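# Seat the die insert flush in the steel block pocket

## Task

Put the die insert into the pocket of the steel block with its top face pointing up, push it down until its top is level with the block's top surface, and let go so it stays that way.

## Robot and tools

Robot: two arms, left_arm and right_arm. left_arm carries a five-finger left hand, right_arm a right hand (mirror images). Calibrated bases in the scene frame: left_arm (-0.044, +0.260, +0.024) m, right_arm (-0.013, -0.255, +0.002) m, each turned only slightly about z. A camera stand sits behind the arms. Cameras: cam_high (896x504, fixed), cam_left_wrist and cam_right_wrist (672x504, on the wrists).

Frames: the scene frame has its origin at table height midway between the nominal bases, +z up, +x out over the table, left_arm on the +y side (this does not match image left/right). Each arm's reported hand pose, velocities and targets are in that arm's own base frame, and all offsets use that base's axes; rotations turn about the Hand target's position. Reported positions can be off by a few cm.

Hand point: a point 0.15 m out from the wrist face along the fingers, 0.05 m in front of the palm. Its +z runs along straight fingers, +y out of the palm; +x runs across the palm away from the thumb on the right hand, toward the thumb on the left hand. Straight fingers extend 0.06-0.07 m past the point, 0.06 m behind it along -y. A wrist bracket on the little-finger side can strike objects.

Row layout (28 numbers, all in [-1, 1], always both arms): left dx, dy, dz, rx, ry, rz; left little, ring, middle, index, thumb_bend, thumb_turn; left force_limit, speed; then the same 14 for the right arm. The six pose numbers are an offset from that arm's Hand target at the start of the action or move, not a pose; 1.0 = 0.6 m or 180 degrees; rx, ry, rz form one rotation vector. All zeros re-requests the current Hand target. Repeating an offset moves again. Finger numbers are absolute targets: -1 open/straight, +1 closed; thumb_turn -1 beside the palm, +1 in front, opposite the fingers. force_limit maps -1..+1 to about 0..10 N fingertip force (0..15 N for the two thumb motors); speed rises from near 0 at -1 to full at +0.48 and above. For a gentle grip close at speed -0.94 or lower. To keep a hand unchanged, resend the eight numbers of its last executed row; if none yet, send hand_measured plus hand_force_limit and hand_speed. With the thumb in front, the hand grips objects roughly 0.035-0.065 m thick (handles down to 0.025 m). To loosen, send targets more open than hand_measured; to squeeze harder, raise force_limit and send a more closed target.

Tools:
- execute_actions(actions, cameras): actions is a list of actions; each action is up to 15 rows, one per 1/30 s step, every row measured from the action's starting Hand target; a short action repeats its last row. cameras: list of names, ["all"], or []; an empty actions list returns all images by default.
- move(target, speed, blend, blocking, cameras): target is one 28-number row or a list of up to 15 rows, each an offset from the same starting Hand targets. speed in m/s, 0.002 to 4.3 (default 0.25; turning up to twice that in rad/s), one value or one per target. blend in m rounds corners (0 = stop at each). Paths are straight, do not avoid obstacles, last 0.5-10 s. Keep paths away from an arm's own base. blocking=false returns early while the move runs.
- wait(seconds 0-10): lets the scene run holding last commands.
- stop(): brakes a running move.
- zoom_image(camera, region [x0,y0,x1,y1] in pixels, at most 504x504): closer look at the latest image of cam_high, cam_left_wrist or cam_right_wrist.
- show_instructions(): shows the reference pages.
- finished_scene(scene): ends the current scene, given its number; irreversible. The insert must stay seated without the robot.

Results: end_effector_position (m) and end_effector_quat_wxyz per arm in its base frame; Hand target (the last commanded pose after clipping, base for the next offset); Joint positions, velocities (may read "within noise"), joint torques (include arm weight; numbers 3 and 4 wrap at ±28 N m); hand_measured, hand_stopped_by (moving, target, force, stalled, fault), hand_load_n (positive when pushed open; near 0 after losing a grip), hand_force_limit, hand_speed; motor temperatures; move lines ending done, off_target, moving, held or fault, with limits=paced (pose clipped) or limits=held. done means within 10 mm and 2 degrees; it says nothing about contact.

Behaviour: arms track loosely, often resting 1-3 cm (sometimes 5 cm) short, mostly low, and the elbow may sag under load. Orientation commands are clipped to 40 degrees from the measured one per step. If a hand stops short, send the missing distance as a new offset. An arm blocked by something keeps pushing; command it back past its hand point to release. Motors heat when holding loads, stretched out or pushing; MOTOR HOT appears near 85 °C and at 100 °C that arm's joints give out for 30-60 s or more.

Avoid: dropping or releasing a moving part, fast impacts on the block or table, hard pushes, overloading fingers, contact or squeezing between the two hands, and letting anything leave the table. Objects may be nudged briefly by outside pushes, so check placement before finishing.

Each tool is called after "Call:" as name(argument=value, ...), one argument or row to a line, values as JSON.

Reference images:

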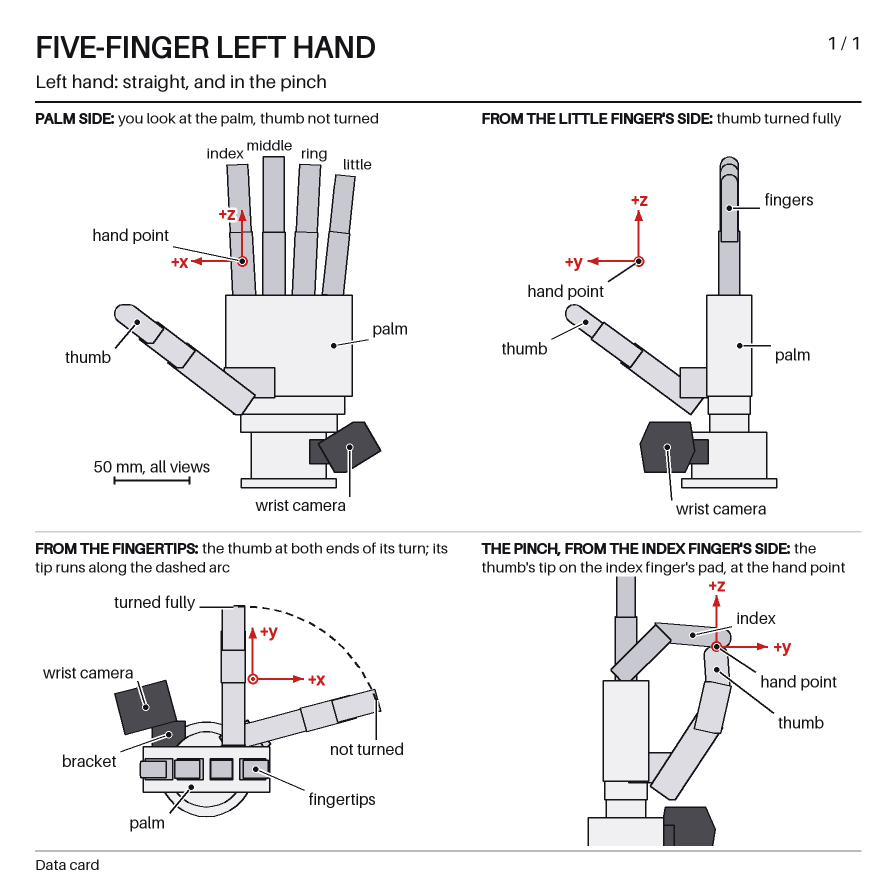

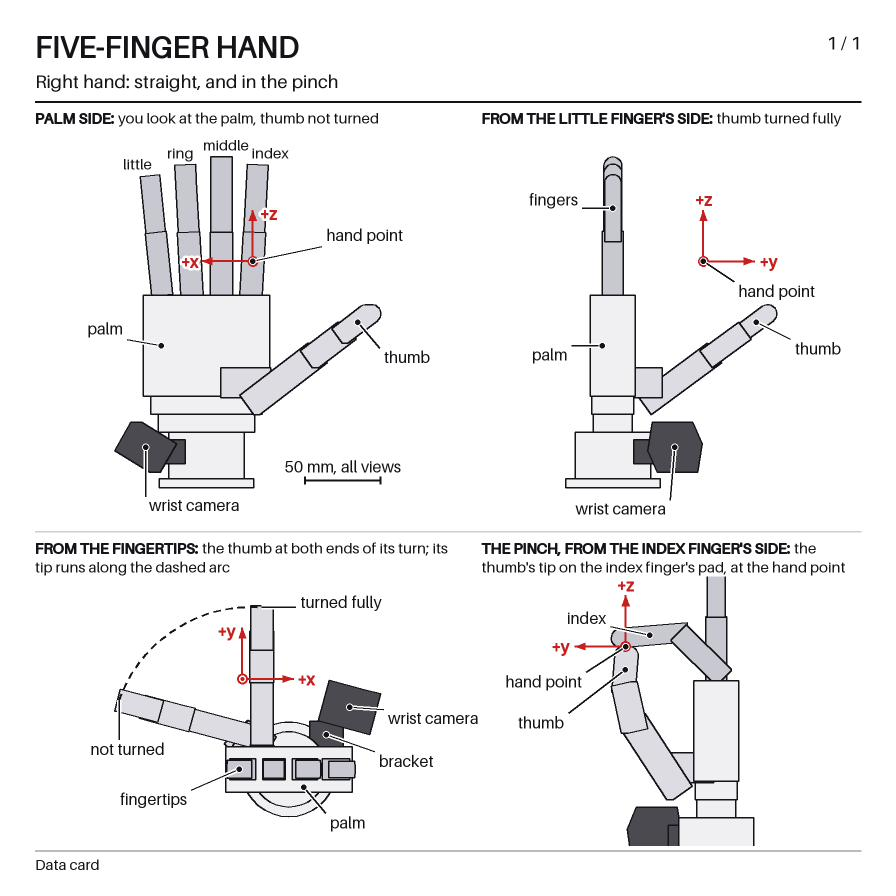

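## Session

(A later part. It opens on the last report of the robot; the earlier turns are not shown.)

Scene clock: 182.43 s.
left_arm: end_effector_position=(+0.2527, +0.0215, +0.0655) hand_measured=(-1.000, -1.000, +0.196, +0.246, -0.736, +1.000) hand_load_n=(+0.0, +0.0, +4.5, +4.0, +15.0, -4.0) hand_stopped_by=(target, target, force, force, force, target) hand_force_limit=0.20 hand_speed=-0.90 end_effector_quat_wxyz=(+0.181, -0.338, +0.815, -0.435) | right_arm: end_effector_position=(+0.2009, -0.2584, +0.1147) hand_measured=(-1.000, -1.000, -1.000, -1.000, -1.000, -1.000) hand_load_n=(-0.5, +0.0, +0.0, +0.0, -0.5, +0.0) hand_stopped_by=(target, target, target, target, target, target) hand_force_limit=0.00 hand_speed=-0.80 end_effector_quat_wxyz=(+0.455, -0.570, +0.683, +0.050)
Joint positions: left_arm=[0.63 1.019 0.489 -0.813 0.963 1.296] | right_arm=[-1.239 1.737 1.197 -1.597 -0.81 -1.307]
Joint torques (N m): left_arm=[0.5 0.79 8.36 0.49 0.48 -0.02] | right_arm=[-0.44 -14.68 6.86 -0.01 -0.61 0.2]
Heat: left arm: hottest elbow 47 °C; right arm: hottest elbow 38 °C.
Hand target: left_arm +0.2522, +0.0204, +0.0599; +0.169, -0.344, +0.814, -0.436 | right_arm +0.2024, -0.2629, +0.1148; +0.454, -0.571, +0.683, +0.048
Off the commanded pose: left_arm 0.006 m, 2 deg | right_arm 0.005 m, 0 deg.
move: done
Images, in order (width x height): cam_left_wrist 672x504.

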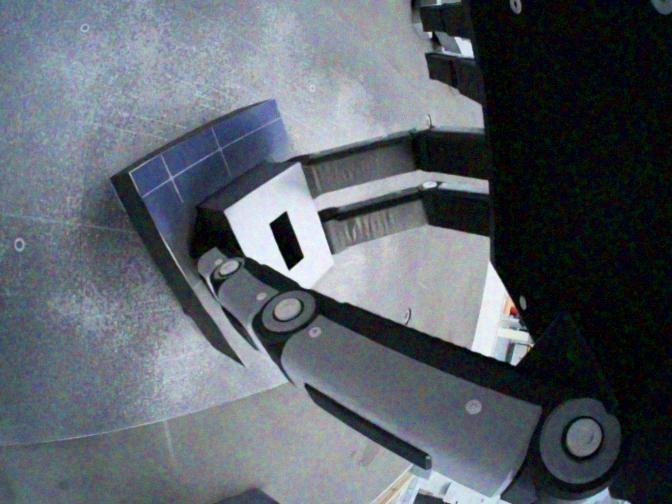

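Call:
move(
  target=[
    [0.004,0.000,-0.002,0,0,0.0,-1,-1,0.6,0.6,0.3,1,0.2,-0.9, 0,0,0,0,0,0,-1,-1,-1,-1,-1,-1,0,-0.8],
    [0.000,0.005,-0.002,0,0,0.0,-1,-1,0.6,0.6,0.3,1,0.2,-0.9, 0,0,0,0,0,0,-1,-1,-1,-1,-1,-1,0,-0.8],
    [-0.004,0.000,-0.002,0,0,0.0,-1,-1,0.6,0.6,0.3,1,0.2,-0.9, 0,0,0,0,0,0,-1,-1,-1,-1,-1,-1,0,-0.8],
    [0.000,-0.004,-0.002,0,0,0.0,-1,-1,0.6,0.6,0.3,1,0.2,-0.9, 0,0,0,0,0,0,-1,-1,-1,-1,-1,-1,0,-0.8],
    [0.000,0.000,-0.001,0,0,0.0,-1,-1,0.6,0.6,0.3,1,0.2,-0.9, 0,0,0,0,0,0,-1,-1,-1,-1,-1,-1,0,-0.8],
  ],
  speed=0.02,
  blend=0.001,
  cameras=["cam_left_wrist"],
)

Call:
zoom_image(
  camera="cam_left_wrist",
  region=[150, 120, 350, 300],
)

Scene clock: 185.60 s.
left_arm: end_effector_position=(+0.2528, +0.0215, +0.0652) hand_measured=(-1.000, -1.000, +0.196, +0.246, -0.736, +1.000) hand_load_n=(-0.5, +0.0, +4.5, +3.5, +14.5, -4.0) hand_stopped_by=(target, target, force, force, force, target) hand_force_limit=0.20 hand_speed=-0.90 end_effector_quat_wxyz=(+0.179, -0.340, +0.813, -0.437) | right_arm: end_effector_position=(+0.2009, -0.2584, +0.1147) hand_measured=(-1.000, -1.000, -1.000, -1.000, -1.000, -1.000) hand_load_n=(+0.0, +0.0, +0.0, +0.5, +0.0, +0.0) hand_stopped_by=(target, target, target, target, target, target) hand_force_limit=0.00 hand_speed=-0.80 end_effector_quat_wxyz=(+0.455, -0.570, +0.683, +0.050)
Joint positions: left_arm=[0.632 1.023 0.489 -0.812 0.966 1.293] | right_arm=[-1.239 1.737 1.197 -1.597 -0.81 -1.307]
Joint torques (N m): left_arm=[0.32 0.67 8.23 0.55 0.38 -0.01] | right_arm=[-0.5 -14.97 6.82 -0.05 -0.63 0.19]
Heat: left arm: hottest elbow 47 °C; right arm: hottest elbow 38 °C.
Hand target: left_arm +0.2522, +0.0204, +0.0593; +0.169, -0.344, +0.814, -0.436 | right_arm +0.2024, -0.2629, +0.1148; +0.454, -0.571, +0.683, +0.048
Off the commanded pose: left_arm 0.006 m, 1 deg | right_arm 0.005 m, 0 deg.
move: done
Images, in order (width x height): cam_left_wrist 672x504.

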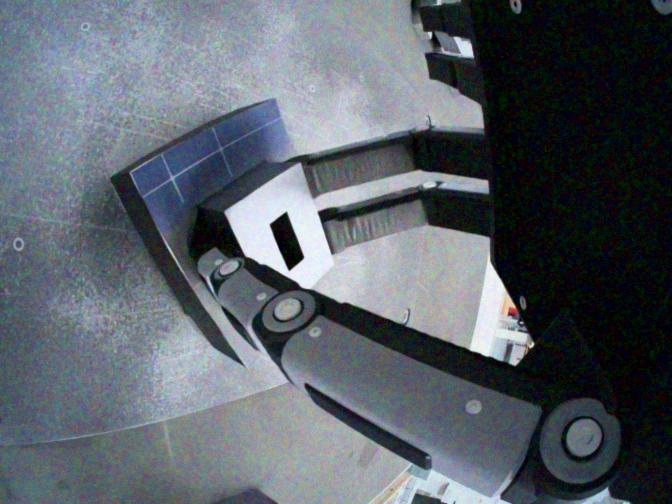

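Scaled by 2.520 from the camera's 672x504 image, which has a finer 960x720 frame.

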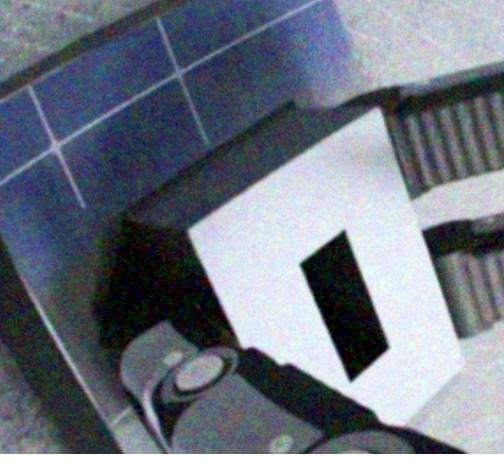

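Call:
execute_actions(
  actions=[
    [[0,0,0.007,0,0,0,-1,-1,0.6,0.6,0.3,1,0.2,-0.9, 0,0,0,0,0,0,-1,-1,-1,-1,-1,-1,0,-0.8]],
    [[0,0,0,0,0,0,-1,-1,0.16,0.21,-0.77,1,0.2,-0.9, 0,0,0,0,0,0,-1,-1,-1,-1,-1,-1,0,-0.8]],
  ],
  cameras=["cam_left_wrist"],
)

Call:
zoom_image(
  camera="cam_left_wrist",
  region=[150, 120, 350, 300],
)

Scene clock: 188.00 s.
left_arm: end_effector_position=(+0.2526, +0.0217, +0.0650) hand_measured=(-1.000, -1.000, +0.160, +0.210, -0.768, +1.000) hand_load_n=(+0.0, +0.0, +0.0, +0.0, -1.5, -3.0) hand_stopped_by=(target, target, target, target, target, target) hand_force_limit=0.20 hand_speed=-0.90 end_effector_quat_wxyz=(+0.179, -0.340, +0.814, -0.436) | right_arm: end_effector_position=(+0.2009, -0.2584, +0.1147) hand_measured=(-1.000, -1.000, -1.000, -1.000, -1.000, -1.000) hand_load_n=(+0.0, +0.0, +0.0, +0.0, +0.0, +0.0) hand_stopped_by=(target, target, target, target, target, target) hand_force_limit=0.00 hand_speed=-0.80 end_effector_quat_wxyz=(+0.455, -0.570, +0.683, +0.050)
Joint positions: left_arm=[0.632 1.023 0.489 -0.813 0.964 1.293] | right_arm=[-1.239 1.737 1.197 -1.597 -0.81 -1.307]
Joint torques (N m): left_arm=[0.44 -0.09 8.92 -0.05 0.45 -0.02] | right_arm=[-0.56 -14.97 6.84 -0.06 -0.61 0.18]
Heat: left arm: hottest elbow 47 °C; right arm: hottest elbow 38 °C.
Hand target: left_arm +0.2522, +0.0204, +0.0635; +0.169, -0.344, +0.814, -0.436 | right_arm +0.2024, -0.2629, +0.1148; +0.454, -0.571, +0.683, +0.048
Off the commanded pose: left_arm 0.002 m, 1 deg | right_arm 0.005 m, 0 deg.
Images, in order (width x height): cam_left_wrist 672x504.

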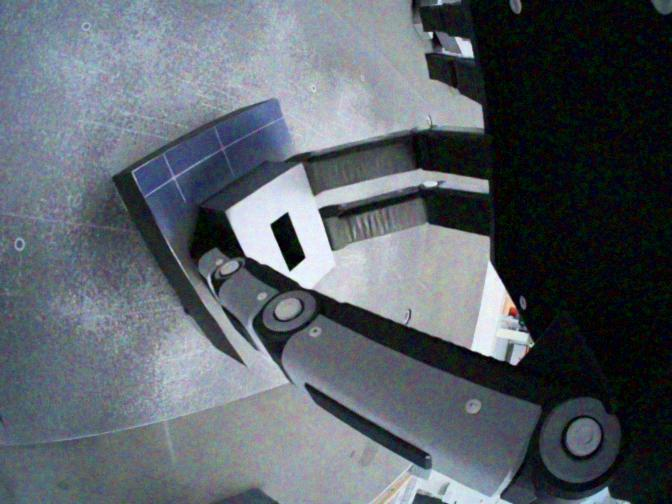

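Scaled by 2.520 from the camera's 672x504 image, which has a finer 960x720 frame.

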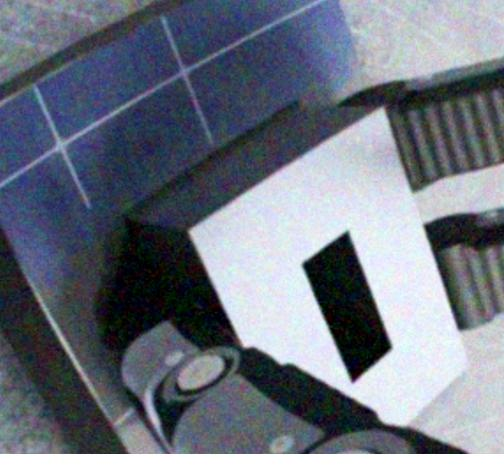

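Call:
execute_actions(
  actions=[
    [[0,0,0,0,0,0,-1,-1,0.02,0.07,-0.87,1,0.2,-0.8, 0,0,0,0,0,0,-1,-1,-1,-1,-1,-1,0,-0.8]],
  ],
)

Call:
move(
  target=[
    [0.02,0.0,0.12,0,0,0,-1,-1,0.02,0.07,-0.87,1,0.2,-0.8, 0,0,0,0,0,0,-1,-1,-1,-1,-1,-1,0,-0.8],
  ],
  speed=0.12,
  cameras=["cam_left_wrist","cam_high"],
)

Call:
zoom_image(
  camera="cam_left_wrist",
  region=[90, 100, 350, 330],
)

Scene clock: 191.10 s.
left_arm: end_effector_position=(+0.2533, +0.0198, +0.0662) hand_measured=(-1.000, -1.000, +0.020, +0.070, -0.868, +1.000) hand_load_n=(+0.0, +0.0, +0.0, +0.0, -3.5, -2.0) hand_stopped_by=(target, target, target, target, target, target) hand_force_limit=0.20 hand_speed=-0.80 end_effector_quat_wxyz=(+0.179, -0.338, +0.812, -0.440) | right_arm: end_effector_position=(+0.2009, -0.2584, +0.1147) hand_measured=(-1.000, -1.000, -1.000, -1.000, -1.000, -1.000) hand_load_n=(+0.0, +0.0, +0.0, +0.0, +0.0, +0.0) hand_stopped_by=(target, target, target, target, target, target) hand_force_limit=0.00 hand_speed=-0.80 end_effector_quat_wxyz=(+0.455, -0.570, +0.683, +0.050)
Joint positions: left_arm=[0.63 1.023 0.489 -0.813 0.974 1.293] | right_arm=[-1.239 1.737 1.197 -1.597 -0.81 -1.307]
Joint torques (N m): left_arm=[0.67 -0.21 8.95 -0.01 0.07 -0.02] | right_arm=[-0.32 -15.03 6.84 -0.09 -0.63 0.18]
Heat: left arm: hottest elbow 47 °C; right arm: hottest elbow 38 °C.
Hand target: left_arm +0.2522, +0.0204, +0.0635; +0.169, -0.344, +0.814, -0.436 | right_arm +0.2024, -0.2629, +0.1148; +0.454, -0.571, +0.683, +0.048
Off the commanded pose: left_arm 0.003 m, 1 deg | right_arm 0.005 m, 0 deg.

Scene clock: 192.47 s.
left_arm: end_effector_position=(+0.2495, +0.0114, +0.1138) hand_measured=(-1.000, -1.000, +0.020, +0.070, -0.868, +1.000) hand_load_n=(+0.0, +0.0, +0.0, +0.0, -0.5, +0.0) hand_stopped_by=(target, target, target, target, target, target) hand_force_limit=0.20 hand_speed=-0.80 end_effector_quat_wxyz=(+0.148, -0.353, +0.812, -0.441) | right_arm: end_effector_position=(+0.2009, -0.2584, +0.1147) hand_measured=(-1.000, -1.000, -1.000, -1.000, -1.000, -1.000) hand_load_n=(+0.0, +0.0, +0.0, +0.0, +0.0, +0.0) hand_stopped_by=(target, target, target, target, target, target) hand_force_limit=0.00 hand_speed=-0.80 end_effector_quat_wxyz=(+0.455, -0.570, +0.683, +0.050)
Joint positions: left_arm=[0.601 0.958 0.595 -1.015 0.955 1.25] | right_arm=[-1.239 1.737 1.197 -1.597 -0.81 -1.307]
Joint torques (N m): left_arm=[0.62 -2.08 13.82 -0.03 0.57 -0.08] | right_arm=[-0.5 -14.86 6.86 -0.01 -0.63 0.19]
Heat: left arm: hottest elbow 47 °C; right arm: hottest elbow 38 °C.
Hand target: left_arm +0.2642, +0.0205, +0.1354; +0.169, -0.344, +0.814, -0.436 | right_arm +0.2024, -0.2629, +0.1148; +0.454, -0.571, +0.683, +0.048
Off the commanded pose: left_arm 0.028 m, 3 deg | right_arm 0.005 m, 0 deg.
move: off_target (left_arm)
Images, in order (width x height): cam_high 896x504, cam_left_wrist 672x504.

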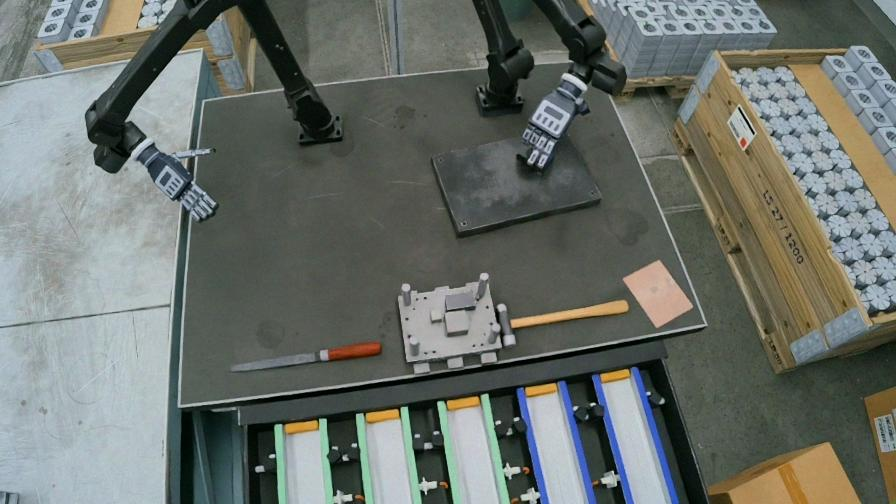

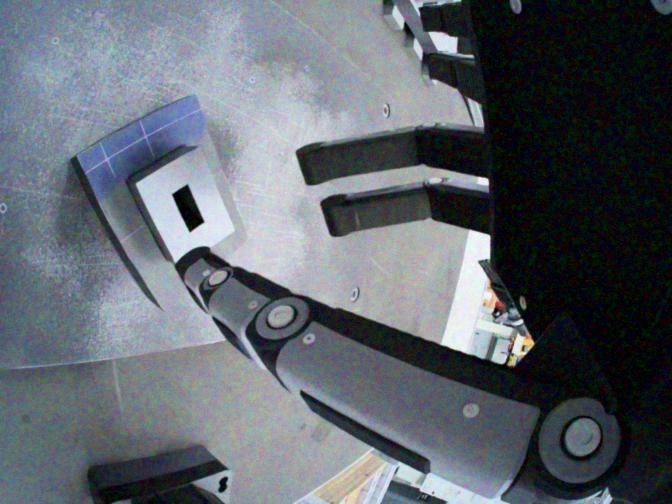

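Scaled by 1.938 from the camera's 672x504 image, which has a finer 960x720 frame.

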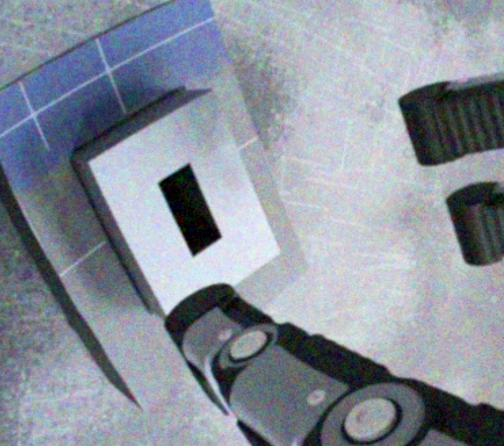

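Call:
move(
  target=[
    [0.0,0.01,0.10,0,0,0,-1,-1,0.02,0.07,-0.87,1,0.2,-0.8, 0,0,0,0,0,0,-1,-1,-1,-1,-1,-1,0,-0.8],
    [-0.117,0.006,0.11,0.128,0.290,0.2255,1,1,-0.85,-1,-1,-1,0.2,0.0, 0,0,0,0,0,0,-1,-1,-1,-1,-1,-1,0,-0.8],
  ],
  speed=[0.15,0.25],
  cameras=["cam_left_wrist","cam_high"],
)

Call:
zoom_image(
  camera="cam_high",
  region=[500, 120, 580, 190],
)

Scene clock: 202.80 s.
left_arm: end_effector_position=(+0.1776, +0.0225, +0.1851) hand_measured=(+1.000, +1.000, -0.850, -1.000, -1.000, -1.000) hand_load_n=(+0.0, +0.0, +0.0, +0.0, +0.0, +0.0) hand_stopped_by=(target, target, target, target, target, target) hand_force_limit=0.20 hand_speed=0.00 end_effector_quat_wxyz=(+0.017, +0.705, -0.709, -0.009) | right_arm: end_effector_position=(+0.2009, -0.2584, +0.1147) hand_measured=(-1.000, -1.000, -1.000, -1.000, -1.000, -1.000) hand_load_n=(+0.0, +0.0, +0.0, +0.0, +0.0, +0.0) hand_stopped_by=(target, target, target, target, target, target) hand_force_limit=0.00 hand_speed=-0.80 end_effector_quat_wxyz=(+0.455, -0.570, +0.683, +0.050)
Joint positions: left_arm=[0.224 0.998 0.906 -1.517 0.004 0.229] | right_arm=[-1.239 1.737 1.197 -1.597 -0.81 -1.307]
Joint torques (N m): left_arm=[0.09 -1.14 14.24 -0.39 -0.17 -0.11] | right_arm=[-0.21 -14.97 6.82 -0.01 -0.63 0.18]
Heat: left arm: hottest elbow 50 °C; right arm: hottest elbow 38 °C.
Hand target: left_arm +0.1940, +0.0240, +0.2016; +0.000, +0.707, -0.707, +0.000 | right_arm +0.2024, -0.2629, +0.1148; +0.454, -0.571, +0.683, +0.048
Off the commanded pose: left_arm 0.023 m, 2 deg | right_arm 0.005 m, 0 deg.
move: off_target (left_arm); target 2's new numbers were sent with left_arm's hand 0.023 m and 2 deg from that target
Images, in order (width x height): cam_high 896x504, cam_left_wrist 672x504.

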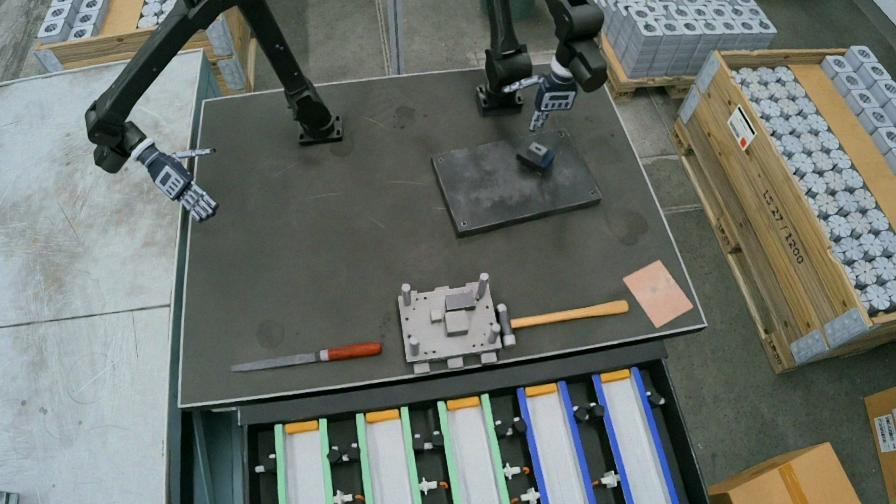

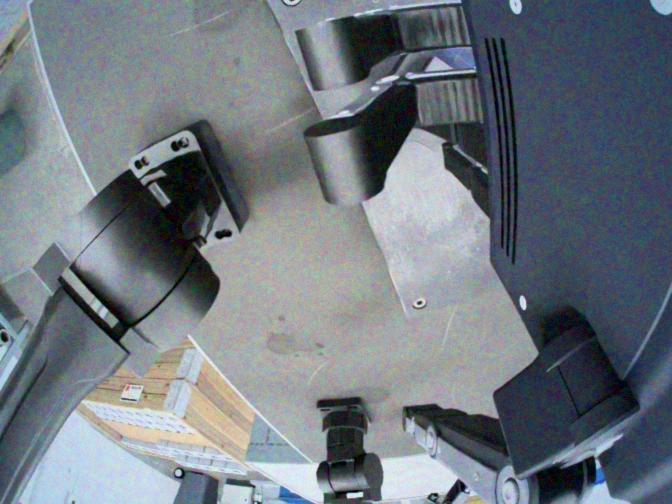

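Scaled by 6.300 from the camera's 896x504 image, which has a finer 1280x720 frame.

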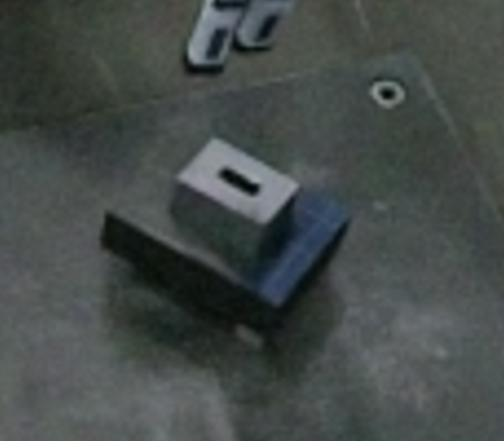

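Call:
zoom_image(
  camera="cam_high",
  region=[512, 138, 562, 180],
)

Scaled by 10.080 from the camera's 896x504 image, which has a finer 1280x720 frame.

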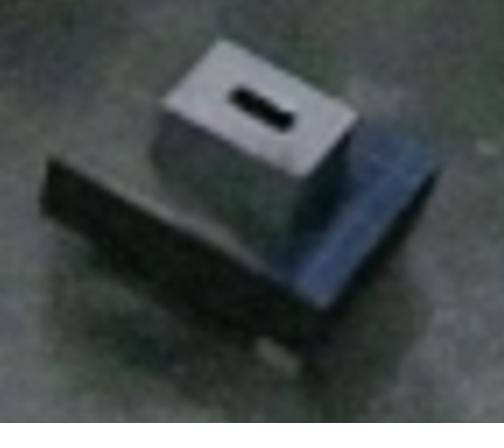

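Call:
move(
  target=[0.0,0.0,-0.12,0,0,0,1,1,-0.85,-1,-1,-1,0.2,0.0, 0,0,0,0,0,0,-1,-1,-1,-1,-1,-1,0,-0.8],
  speed=0.12,
  cameras=["cam_left_wrist","cam_high"],
)

Call:
zoom_image(
  camera="cam_high",
  region=[502, 118, 572, 180],
)

Scene clock: 207.63 s.
left_arm: end_effector_position=(+0.1928, +0.0259, +0.1335) hand_measured=(+1.000, +1.000, -0.850, -1.000, -1.000, -1.000) hand_load_n=(+0.5, +0.0, +0.0, +0.0, +0.0, +0.0) hand_stopped_by=(target, target, target, target, target, target) hand_force_limit=0.20 hand_speed=0.00 end_effector_quat_wxyz=(-0.002, +0.706, -0.709, +0.004) | right_arm: end_effector_position=(+0.2009, -0.2584, +0.1147) hand_measured=(-1.000, -1.000, -1.000, -1.000, -1.000, -1.000) hand_load_n=(+0.0, +0.0, +0.0, +0.0, +0.0, +0.0) hand_stopped_by=(target, target, target, target, target, target) hand_force_limit=0.00 hand_speed=-0.80 end_effector_quat_wxyz=(+0.455, -0.570, +0.683, +0.050)
Joint positions: left_arm=[0.224 1.031 0.798 -1.33 0.003 0.228] | right_arm=[-1.239 1.737 1.197 -1.597 -0.81 -1.307]
Joint torques (N m): left_arm=[0.21 -1.38 8.54 0.24 -0.19 -0.1] | right_arm=[-0.56 -14.8 6.83 -0.09 -0.63 0.18]
Heat: left arm: hottest elbow 50 °C; right arm: hottest elbow 38 °C.
Hand target: left_arm +0.1940, +0.0240, +0.1295; +0.000, +0.707, -0.707, +0.000 | right_arm +0.2024, -0.2629, +0.1148; +0.454, -0.571, +0.683, +0.048
Off the commanded pose: left_arm 0.005 m, 1 deg | right_arm 0.005 m, 0 deg.
move: done
Images, in order (width x height): cam_high 896x504, cam_left_wrist 672x504.

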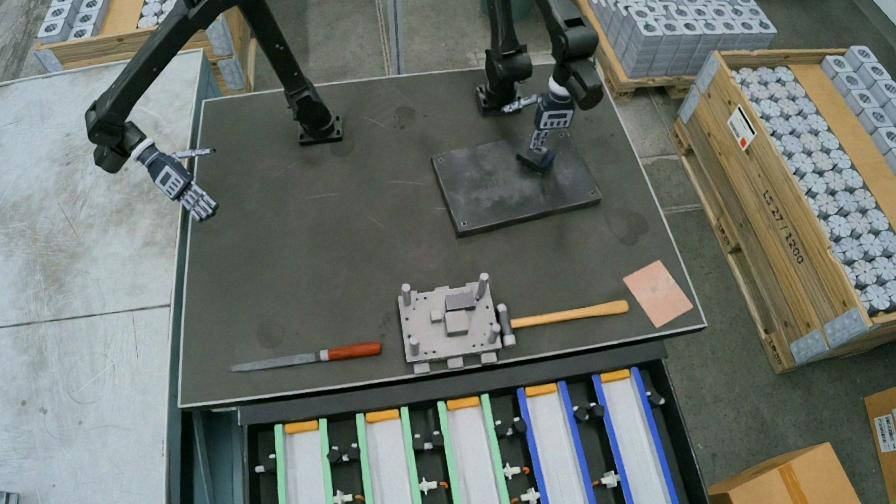

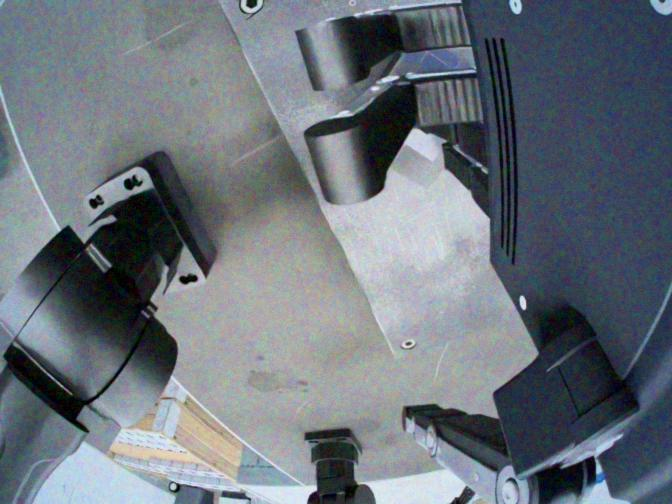

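Scaled by 7.200 from the camera's 896x504 image, which has a finer 1280x720 frame.

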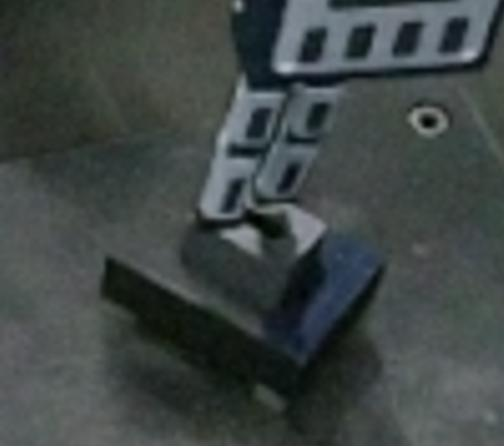

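Call:
move(
  target=[-0.002,0.004,-0.03,0,0,0,1,1,-0.85,-1,-1,-1,0.2,0.0, 0,0,0,0,0,0,-1,-1,-1,-1,-1,-1,0,-0.8],
  speed=0.04,
  cameras=["cam_high"],
)

Call:
zoom_image(
  camera="cam_high",
  region=[502, 118, 572, 180],
)

Scene clock: 209.37 s.
left_arm: end_effector_position=(+0.1935, +0.0262, +0.1272) hand_measured=(+1.000, +1.000, -0.850, -1.000, -1.000, -1.000) hand_load_n=(+0.0, +0.0, -7.5, +0.0, +0.0, +0.0) hand_stopped_by=(target, target, target, target, target, target) hand_force_limit=0.20 hand_speed=0.00 end_effector_quat_wxyz=(-0.005, +0.706, -0.709, +0.005) | right_arm: end_effector_position=(+0.2009, -0.2584, +0.1147) hand_measured=(-1.000, -1.000, -1.000, -1.000, -1.000, -1.000) hand_load_n=(+0.0, +0.0, +0.0, +0.0, +0.0, +0.0) hand_stopped_by=(target, target, target, target, target, target) hand_force_limit=0.00 hand_speed=-0.80 end_effector_quat_wxyz=(+0.455, -0.570, +0.683, +0.050)
Joint positions: left_arm=[0.224 1.033 0.783 -1.307 0.003 0.228] | right_arm=[-1.239 1.737 1.197 -1.597 -0.81 -1.307]
Joint torques (N m): left_arm=[1.14 -0.62 6.35 1.33 -0.18 -0.02] | right_arm=[-0.62 -14.74 6.82 -0.02 -0.61 0.18]
Heat: left arm: hottest elbow 50 °C; right arm: hottest elbow 38 °C.
Hand target: left_arm +0.1928, +0.0264, +0.1115; +0.000, +0.707, -0.707, +0.000 | right_arm +0.2024, -0.2629, +0.1148; +0.454, -0.571, +0.683, +0.048
Off the commanded pose: left_arm 0.016 m, 1 deg | right_arm 0.005 m, 0 deg.
move: off_target (left_arm)
Images, in order (width x height): cam_high 896x504.

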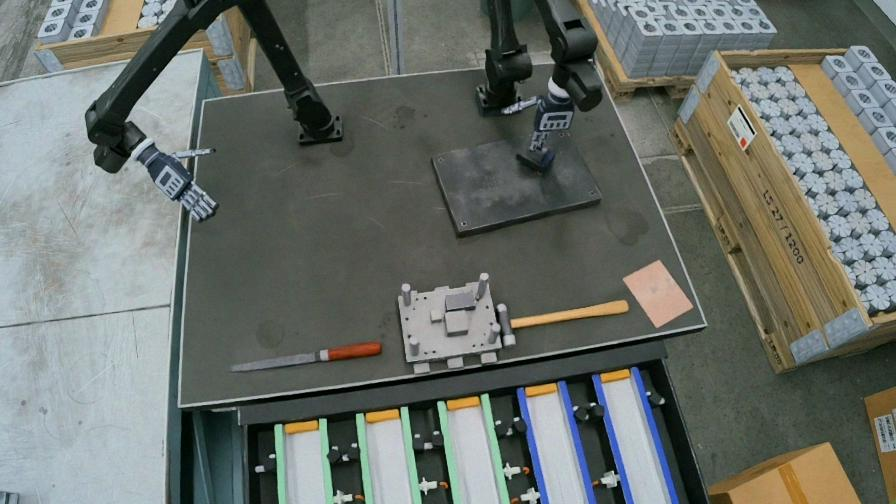

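Scaled by 7.200 from the camera's 896x504 image, which has a finer 1280x720 frame.

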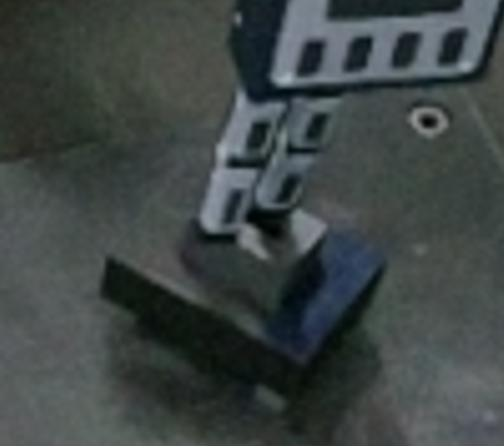

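Call:
move(
  target=[0.0,0.0,0.10,0,0,0,1,1,-0.85,-1,-1,-1,0.2,0.0, 0,0,0,0,0,0,-1,-1,-1,-1,-1,-1,0,-0.8],
  speed=0.15,
  cameras=["cam_high"],
)

Call:
zoom_image(
  camera="cam_high",
  region=[512, 138, 562, 180],
)

Scene clock: 211.37 s.
left_arm: end_effector_position=(+0.1770, +0.0226, +0.1529) hand_measured=(+1.000, +1.000, -0.850, -1.000, -1.000, -1.000) hand_load_n=(+0.0, +0.0, +0.0, +0.0, +0.0, +0.0) hand_stopped_by=(target, target, target, target, target, target) hand_force_limit=0.20 hand_speed=0.00 end_effector_quat_wxyz=(+0.024, +0.705, -0.708, -0.014) | right_arm: end_effector_position=(+0.2009, -0.2584, +0.1147) hand_measured=(-1.000, -1.000, -1.000, -1.000, -1.000, -1.000) hand_load_n=(+0.0, +0.0, +0.0, +0.0, +0.0, -0.5) hand_stopped_by=(target, target, target, target, target, target) hand_force_limit=0.00 hand_speed=-0.80 end_effector_quat_wxyz=(+0.455, -0.570, +0.683, +0.050)
Joint positions: left_arm=[0.224 1.024 0.833 -1.436 0.002 0.228] | right_arm=[-1.239 1.737 1.197 -1.597 -0.81 -1.307]
Joint torques (N m): left_arm=[1.2 -3.14 13.75 -0.47 -0.15 -0.03] | right_arm=[-0.32 -14.74 6.87 -0.05 -0.63 0.17]
Heat: left arm: hottest elbow 50 °C; right arm: hottest elbow 38 °C.
Hand target: left_arm +0.1928, +0.0264, +0.1714; +0.000, +0.707, -0.707, +0.000 | right_arm +0.2024, -0.2629, +0.1148; +0.454, -0.571, +0.683, +0.048
Off the commanded pose: left_arm 0.025 m, 3 deg | right_arm 0.005 m, 0 deg.
move: off_target (left_arm)
Images, in order (width x height): cam_high 896x504.

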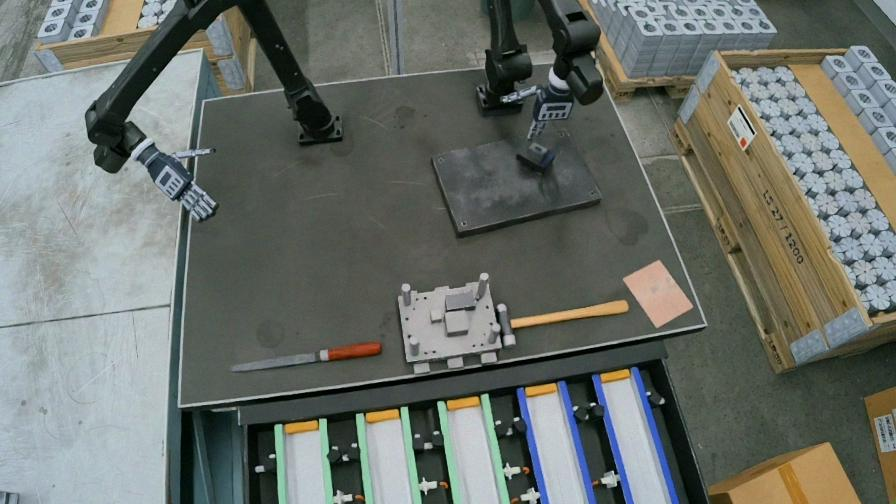

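Scaled by 10.080 from the camera's 896x504 image, which has a finer 1280x720 frame.

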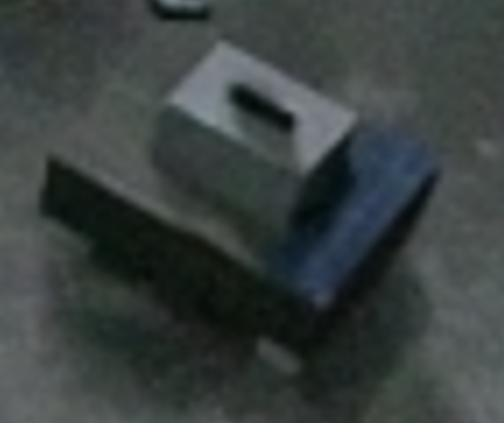

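Call:
move(
  target=[0.10,0.02,0.03,0,0,0,1,1,-1,-1,-1,-1,0.2,0.0, 0,0,0,0,0,0,-1,-1,-1,-1,-1,-1,0,-0.8],
  speed=0.15,
  cameras=["cam_left_wrist"],
)

Scene clock: 215.43 s.
left_arm: end_effector_position=(+0.2346, +0.0357, +0.1745) hand_measured=(+1.000, +1.000, -1.000, -1.000, -1.000, -1.000) hand_load_n=(+0.0, +0.0, +0.0, +0.0, +0.0, +0.0) hand_stopped_by=(target, target, target, target, target, target) hand_force_limit=0.20 hand_speed=0.00 end_effector_quat_wxyz=(+0.016, +0.705, -0.709, -0.009) | right_arm: end_effector_position=(+0.2009, -0.2584, +0.1147) hand_measured=(-1.000, -1.000, -1.000, -1.000, -1.000, -1.000) hand_load_n=(+0.0, +0.0, +0.0, +0.0, +0.0, +0.0) hand_stopped_by=(target, target, target, target, target, target) hand_force_limit=0.00 hand_speed=-0.80 end_effector_quat_wxyz=(+0.455, -0.570, +0.683, +0.050)
Joint positions: left_arm=[0.224 1.168 0.996 -1.436 0.002 0.228] | right_arm=[-1.239 1.737 1.197 -1.597 -0.81 -1.307]
Joint torques (N m): left_arm=[0.73 -3.25 14.12 -0.35 -0.13 -0.07] | right_arm=[-0.21 -14.86 6.87 -0.01 -0.62 0.18]
Heat: left arm: hottest elbow 50 °C; right arm: hottest elbow 38 °C.
Hand target: left_arm +0.2528, +0.0384, +0.1895; +0.000, +0.707, -0.707, +0.000 | right_arm +0.2024, -0.2629, +0.1148; +0.454, -0.571, +0.683, +0.048
Off the commanded pose: left_arm 0.024 m, 2 deg | right_arm 0.005 m, 0 deg.
move: off_target (left_arm)
Images, in order (width x height): cam_left_wrist 672x504.

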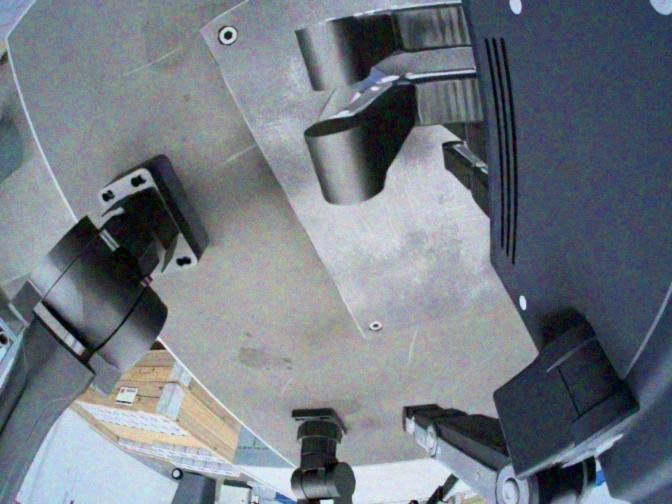

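Call:
execute_actions(
  actions=[
    [[0,0,0,0,0,0,-1,-1,-1,-1,-1,-1,0.2,0.3, 0,0,0,0,0,0,-1,-1,-1,-1,-1,-1,0,-0.8]],
  ],
  cameras=["cam_left_wrist"],
)

Call:
zoom_image(
  camera="cam_left_wrist",
  region=[280, 60, 500, 260],
)

Scene clock: 217.00 s.
left_arm: end_effector_position=(+0.2348, +0.0357, +0.1746) hand_measured=(-1.000, -1.000, -1.000, -1.000, -1.000, -1.000) hand_load_n=(+0.0, +0.0, +0.0, +0.0, +0.0, +0.0) hand_stopped_by=(target, target, target, target, target, target) hand_force_limit=0.20 hand_speed=0.30 end_effector_quat_wxyz=(+0.016, +0.705, -0.709, -0.009) | right_arm: end_effector_position=(+0.2009, -0.2584, +0.1147) hand_measured=(-1.000, -1.000, -1.000, -1.000, -1.000, -1.000) hand_load_n=(+0.0, +0.0, +0.0, +0.0, +0.0, +0.0) hand_stopped_by=(target, target, target, target, target, target) hand_force_limit=0.00 hand_speed=-0.80 end_effector_quat_wxyz=(+0.455, -0.570, +0.683, +0.050)
Joint positions: left_arm=[0.224 1.168 0.996 -1.436 0.002 0.228] | right_arm=[-1.239 1.737 1.197 -1.597 -0.81 -1.307]
Joint torques (N m): left_arm=[0.73 -3.37 14.08 -0.32 -0.14 -0.07] | right_arm=[-0.38 -14.68 6.86 -0.09 -0.61 0.18]
Heat: left arm: hottest elbow 50 °C; right arm: hottest elbow 38 °C.
Hand target: left_arm +0.2529, +0.0384, +0.1895; +0.000, +0.707, -0.707, +0.000 | right_arm +0.2024, -0.2629, +0.1148; +0.454, -0.571, +0.683, +0.048
Off the commanded pose: left_arm 0.024 m, 2 deg | right_arm 0.005 m, 0 deg.
Images, in order (width x height): cam_left_wrist 672x504.

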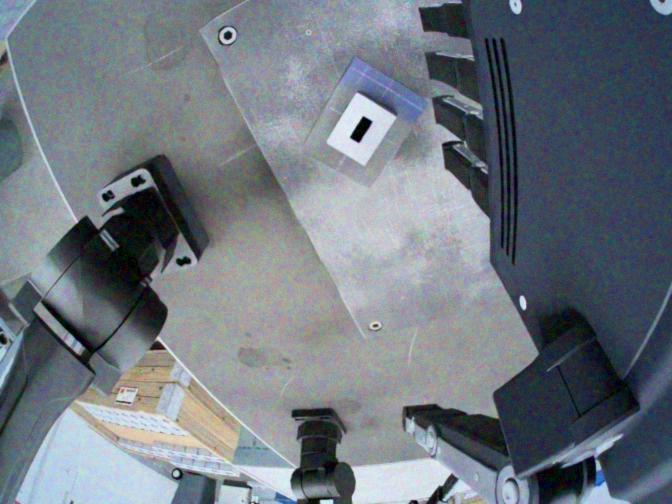

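Scaled by 2.291 from the camera's 672x504 image, which has a finer 960x720 frame.

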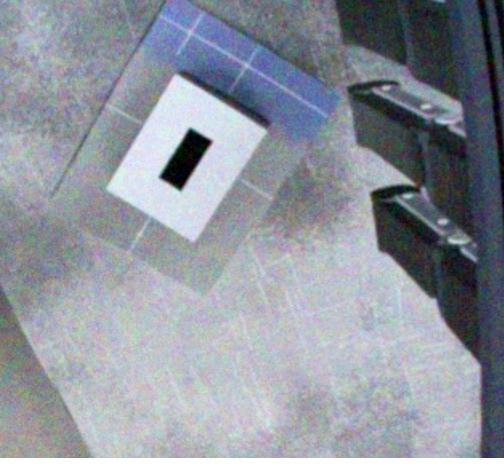

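Call:
move(
  target=[
    [-0.101,-0.015,-0.01,0,0,0,1,1,-0.85,-1,-1,-1,0.2,0.0, 0,0,0,0,0,0,-1,-1,-1,-1,-1,-1,0,-0.8],
    [-0.101,-0.015,-0.10,0,0,0,1,1,-0.85,-1,-1,-1,0.2,0.0, 0,0,0,0,0,0,-1,-1,-1,-1,-1,-1,0,-0.8],
  ],
  speed=[0.15,0.1],
  cameras=["cam_high"],
)

Call:
zoom_image(
  camera="cam_high",
  region=[502, 118, 572, 180],
)

Scene clock: 221.50 s.
left_arm: end_effector_position=(+0.1923, +0.0269, +0.1338) hand_measured=(+1.000, +1.000, -0.850, -1.000, -1.000, -1.000) hand_load_n=(+0.0, +0.0, +0.0, +0.0, +0.0, +0.0) hand_stopped_by=(target, target, target, target, target, target) hand_force_limit=0.20 hand_speed=0.00 end_effector_quat_wxyz=(-0.003, +0.707, -0.707, +0.003) | right_arm: end_effector_position=(+0.2009, -0.2584, +0.1147) hand_measured=(-1.000, -1.000, -1.000, -1.000, -1.000, -1.000) hand_load_n=(+0.0, +0.0, +0.0, +0.0, +0.0, +0.0) hand_stopped_by=(target, target, target, target, target, target) hand_force_limit=0.00 hand_speed=-0.80 end_effector_quat_wxyz=(+0.455, -0.570, +0.683, +0.050)
Joint positions: left_arm=[0.228 1.029 0.798 -1.33 0.002 0.228] | right_arm=[-1.239 1.737 1.197 -1.597 -0.81 -1.307]
Joint torques (N m): left_arm=[1.73 -1.2 8.51 0.31 -0.14 0.08] | right_arm=[-0.56 -14.86 6.86 -0.08 -0.63 0.17]
Heat: left arm: hottest elbow 50 °C; right arm: hottest elbow 38 °C.
Hand target: left_arm +0.1922, +0.0294, +0.1295; +0.000, +0.707, -0.707, +0.000 | right_arm +0.2024, -0.2629, +0.1148; +0.454, -0.571, +0.683, +0.048
Off the commanded pose: left_arm 0.005 m, 1 deg | right_arm 0.005 m, 0 deg.
move: done
Images, in order (width x height): cam_high 896x504.

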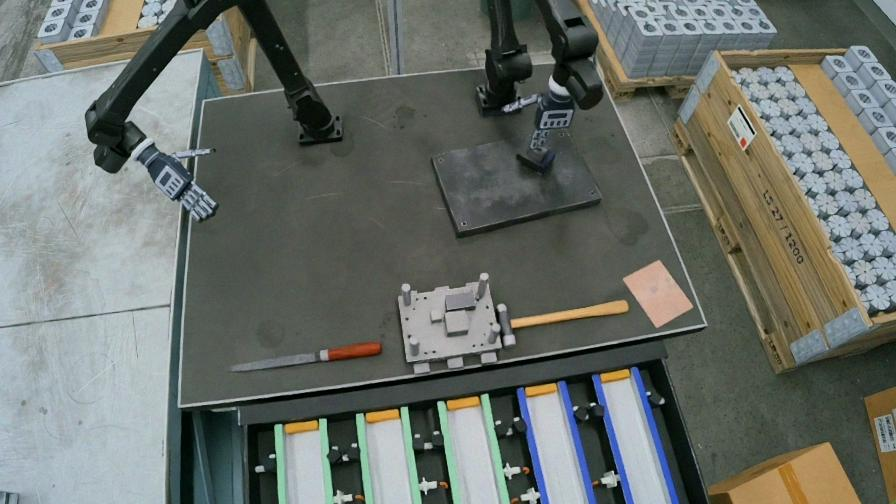

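Scaled by 7.200 from the camera's 896x504 image, which has a finer 1280x720 frame.

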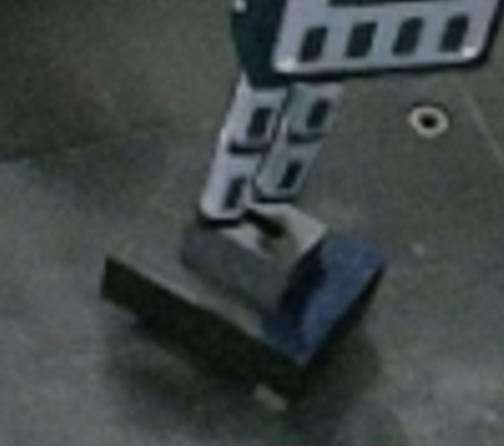

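Call:
move(
  target=[
    [0.0,0.02,0.05,0,0,0,1,1,-0.85,-1,-1,-1,0.2,0.0, 0,0,0,0,0,0,-1,-1,-1,-1,-1,-1,0,-0.8],
    [0.0,0.0,0.04,0,0,0,1,1,-0.85,-1,-1,-1,0.2,0.0, 0,0,0,0,0,0,-1,-1,-1,-1,-1,-1,0,-0.8],
    [-0.002,0.0,-0.022,0,0,0,1,1,-0.85,-1,-1,-1,0.2,0.0, 0,0,0,0,0,0,-1,-1,-1,-1,-1,-1,0,-0.8],
  ],
  speed=[0.12,0.1,0.06],
  cameras=["cam_high"],
)

Call:
zoom_image(
  camera="cam_high",
  region=[502, 118, 572, 180],
)

Scene clock: 225.63 s.
left_arm: end_effector_position=(+0.1897, +0.0316, +0.1266) hand_measured=(+1.000, +1.000, -0.850, -1.000, -1.000, -1.000) hand_load_n=(+0.5, +0.0, -3.5, -0.5, -0.5, +0.0) hand_stopped_by=(target, target, target, target, target, target) hand_force_limit=0.20 hand_speed=0.00 end_effector_quat_wxyz=(-0.004, +0.705, -0.710, +0.003) | right_arm: end_effector_position=(+0.2009, -0.2584, +0.1147) hand_measured=(-1.000, -1.000, -1.000, -1.000, -1.000, -1.000) hand_load_n=(+0.0, +0.0, +0.0, +0.0, +0.0, +0.0) hand_stopped_by=(target, target, target, target, target, target) hand_force_limit=0.00 hand_speed=-0.80 end_effector_quat_wxyz=(+0.455, -0.570, +0.683, +0.050)
Joint positions: left_arm=[0.246 1.03 0.779 -1.31 0.001 0.253] | right_arm=[-1.239 1.737 1.197 -1.597 -0.81 -1.307]
Joint torques (N m): left_arm=[0.32 -0.67 7.34 0.9 -0.11 -0.13] | right_arm=[-0.44 -14.92 6.82 -0.09 -0.62 0.18]
Heat: left arm: hottest elbow 50 °C; right arm: hottest elbow 38 °C.
Hand target: left_arm +0.1910, +0.0295, +0.1164; +0.000, +0.708, -0.707, +0.000 | right_arm +0.2024, -0.2629, +0.1148; +0.454, -0.571, +0.683, +0.048
Off the commanded pose: left_arm 0.011 m, 1 deg | right_arm 0.005 m, 0 deg.
move: off_target (left_arm)
Images, in order (width x height): cam_high 896x504.

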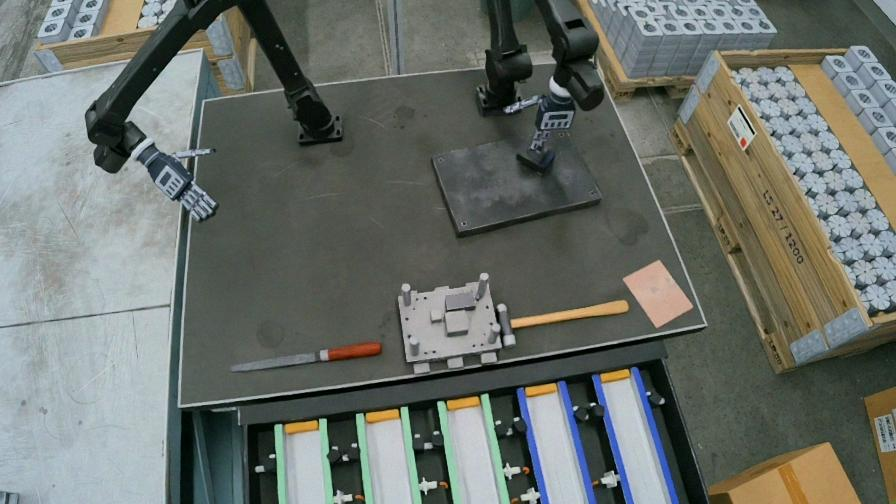

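Scaled by 7.200 from the camera's 896x504 image, which has a finer 1280x720 frame.

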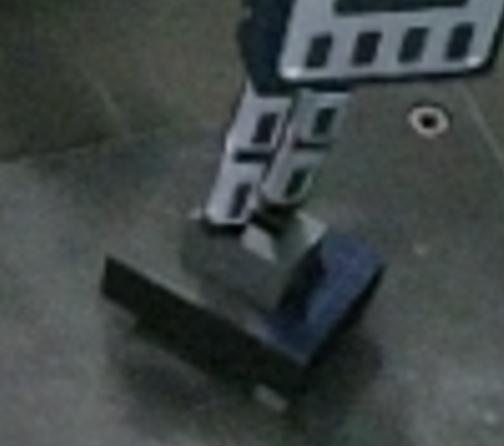

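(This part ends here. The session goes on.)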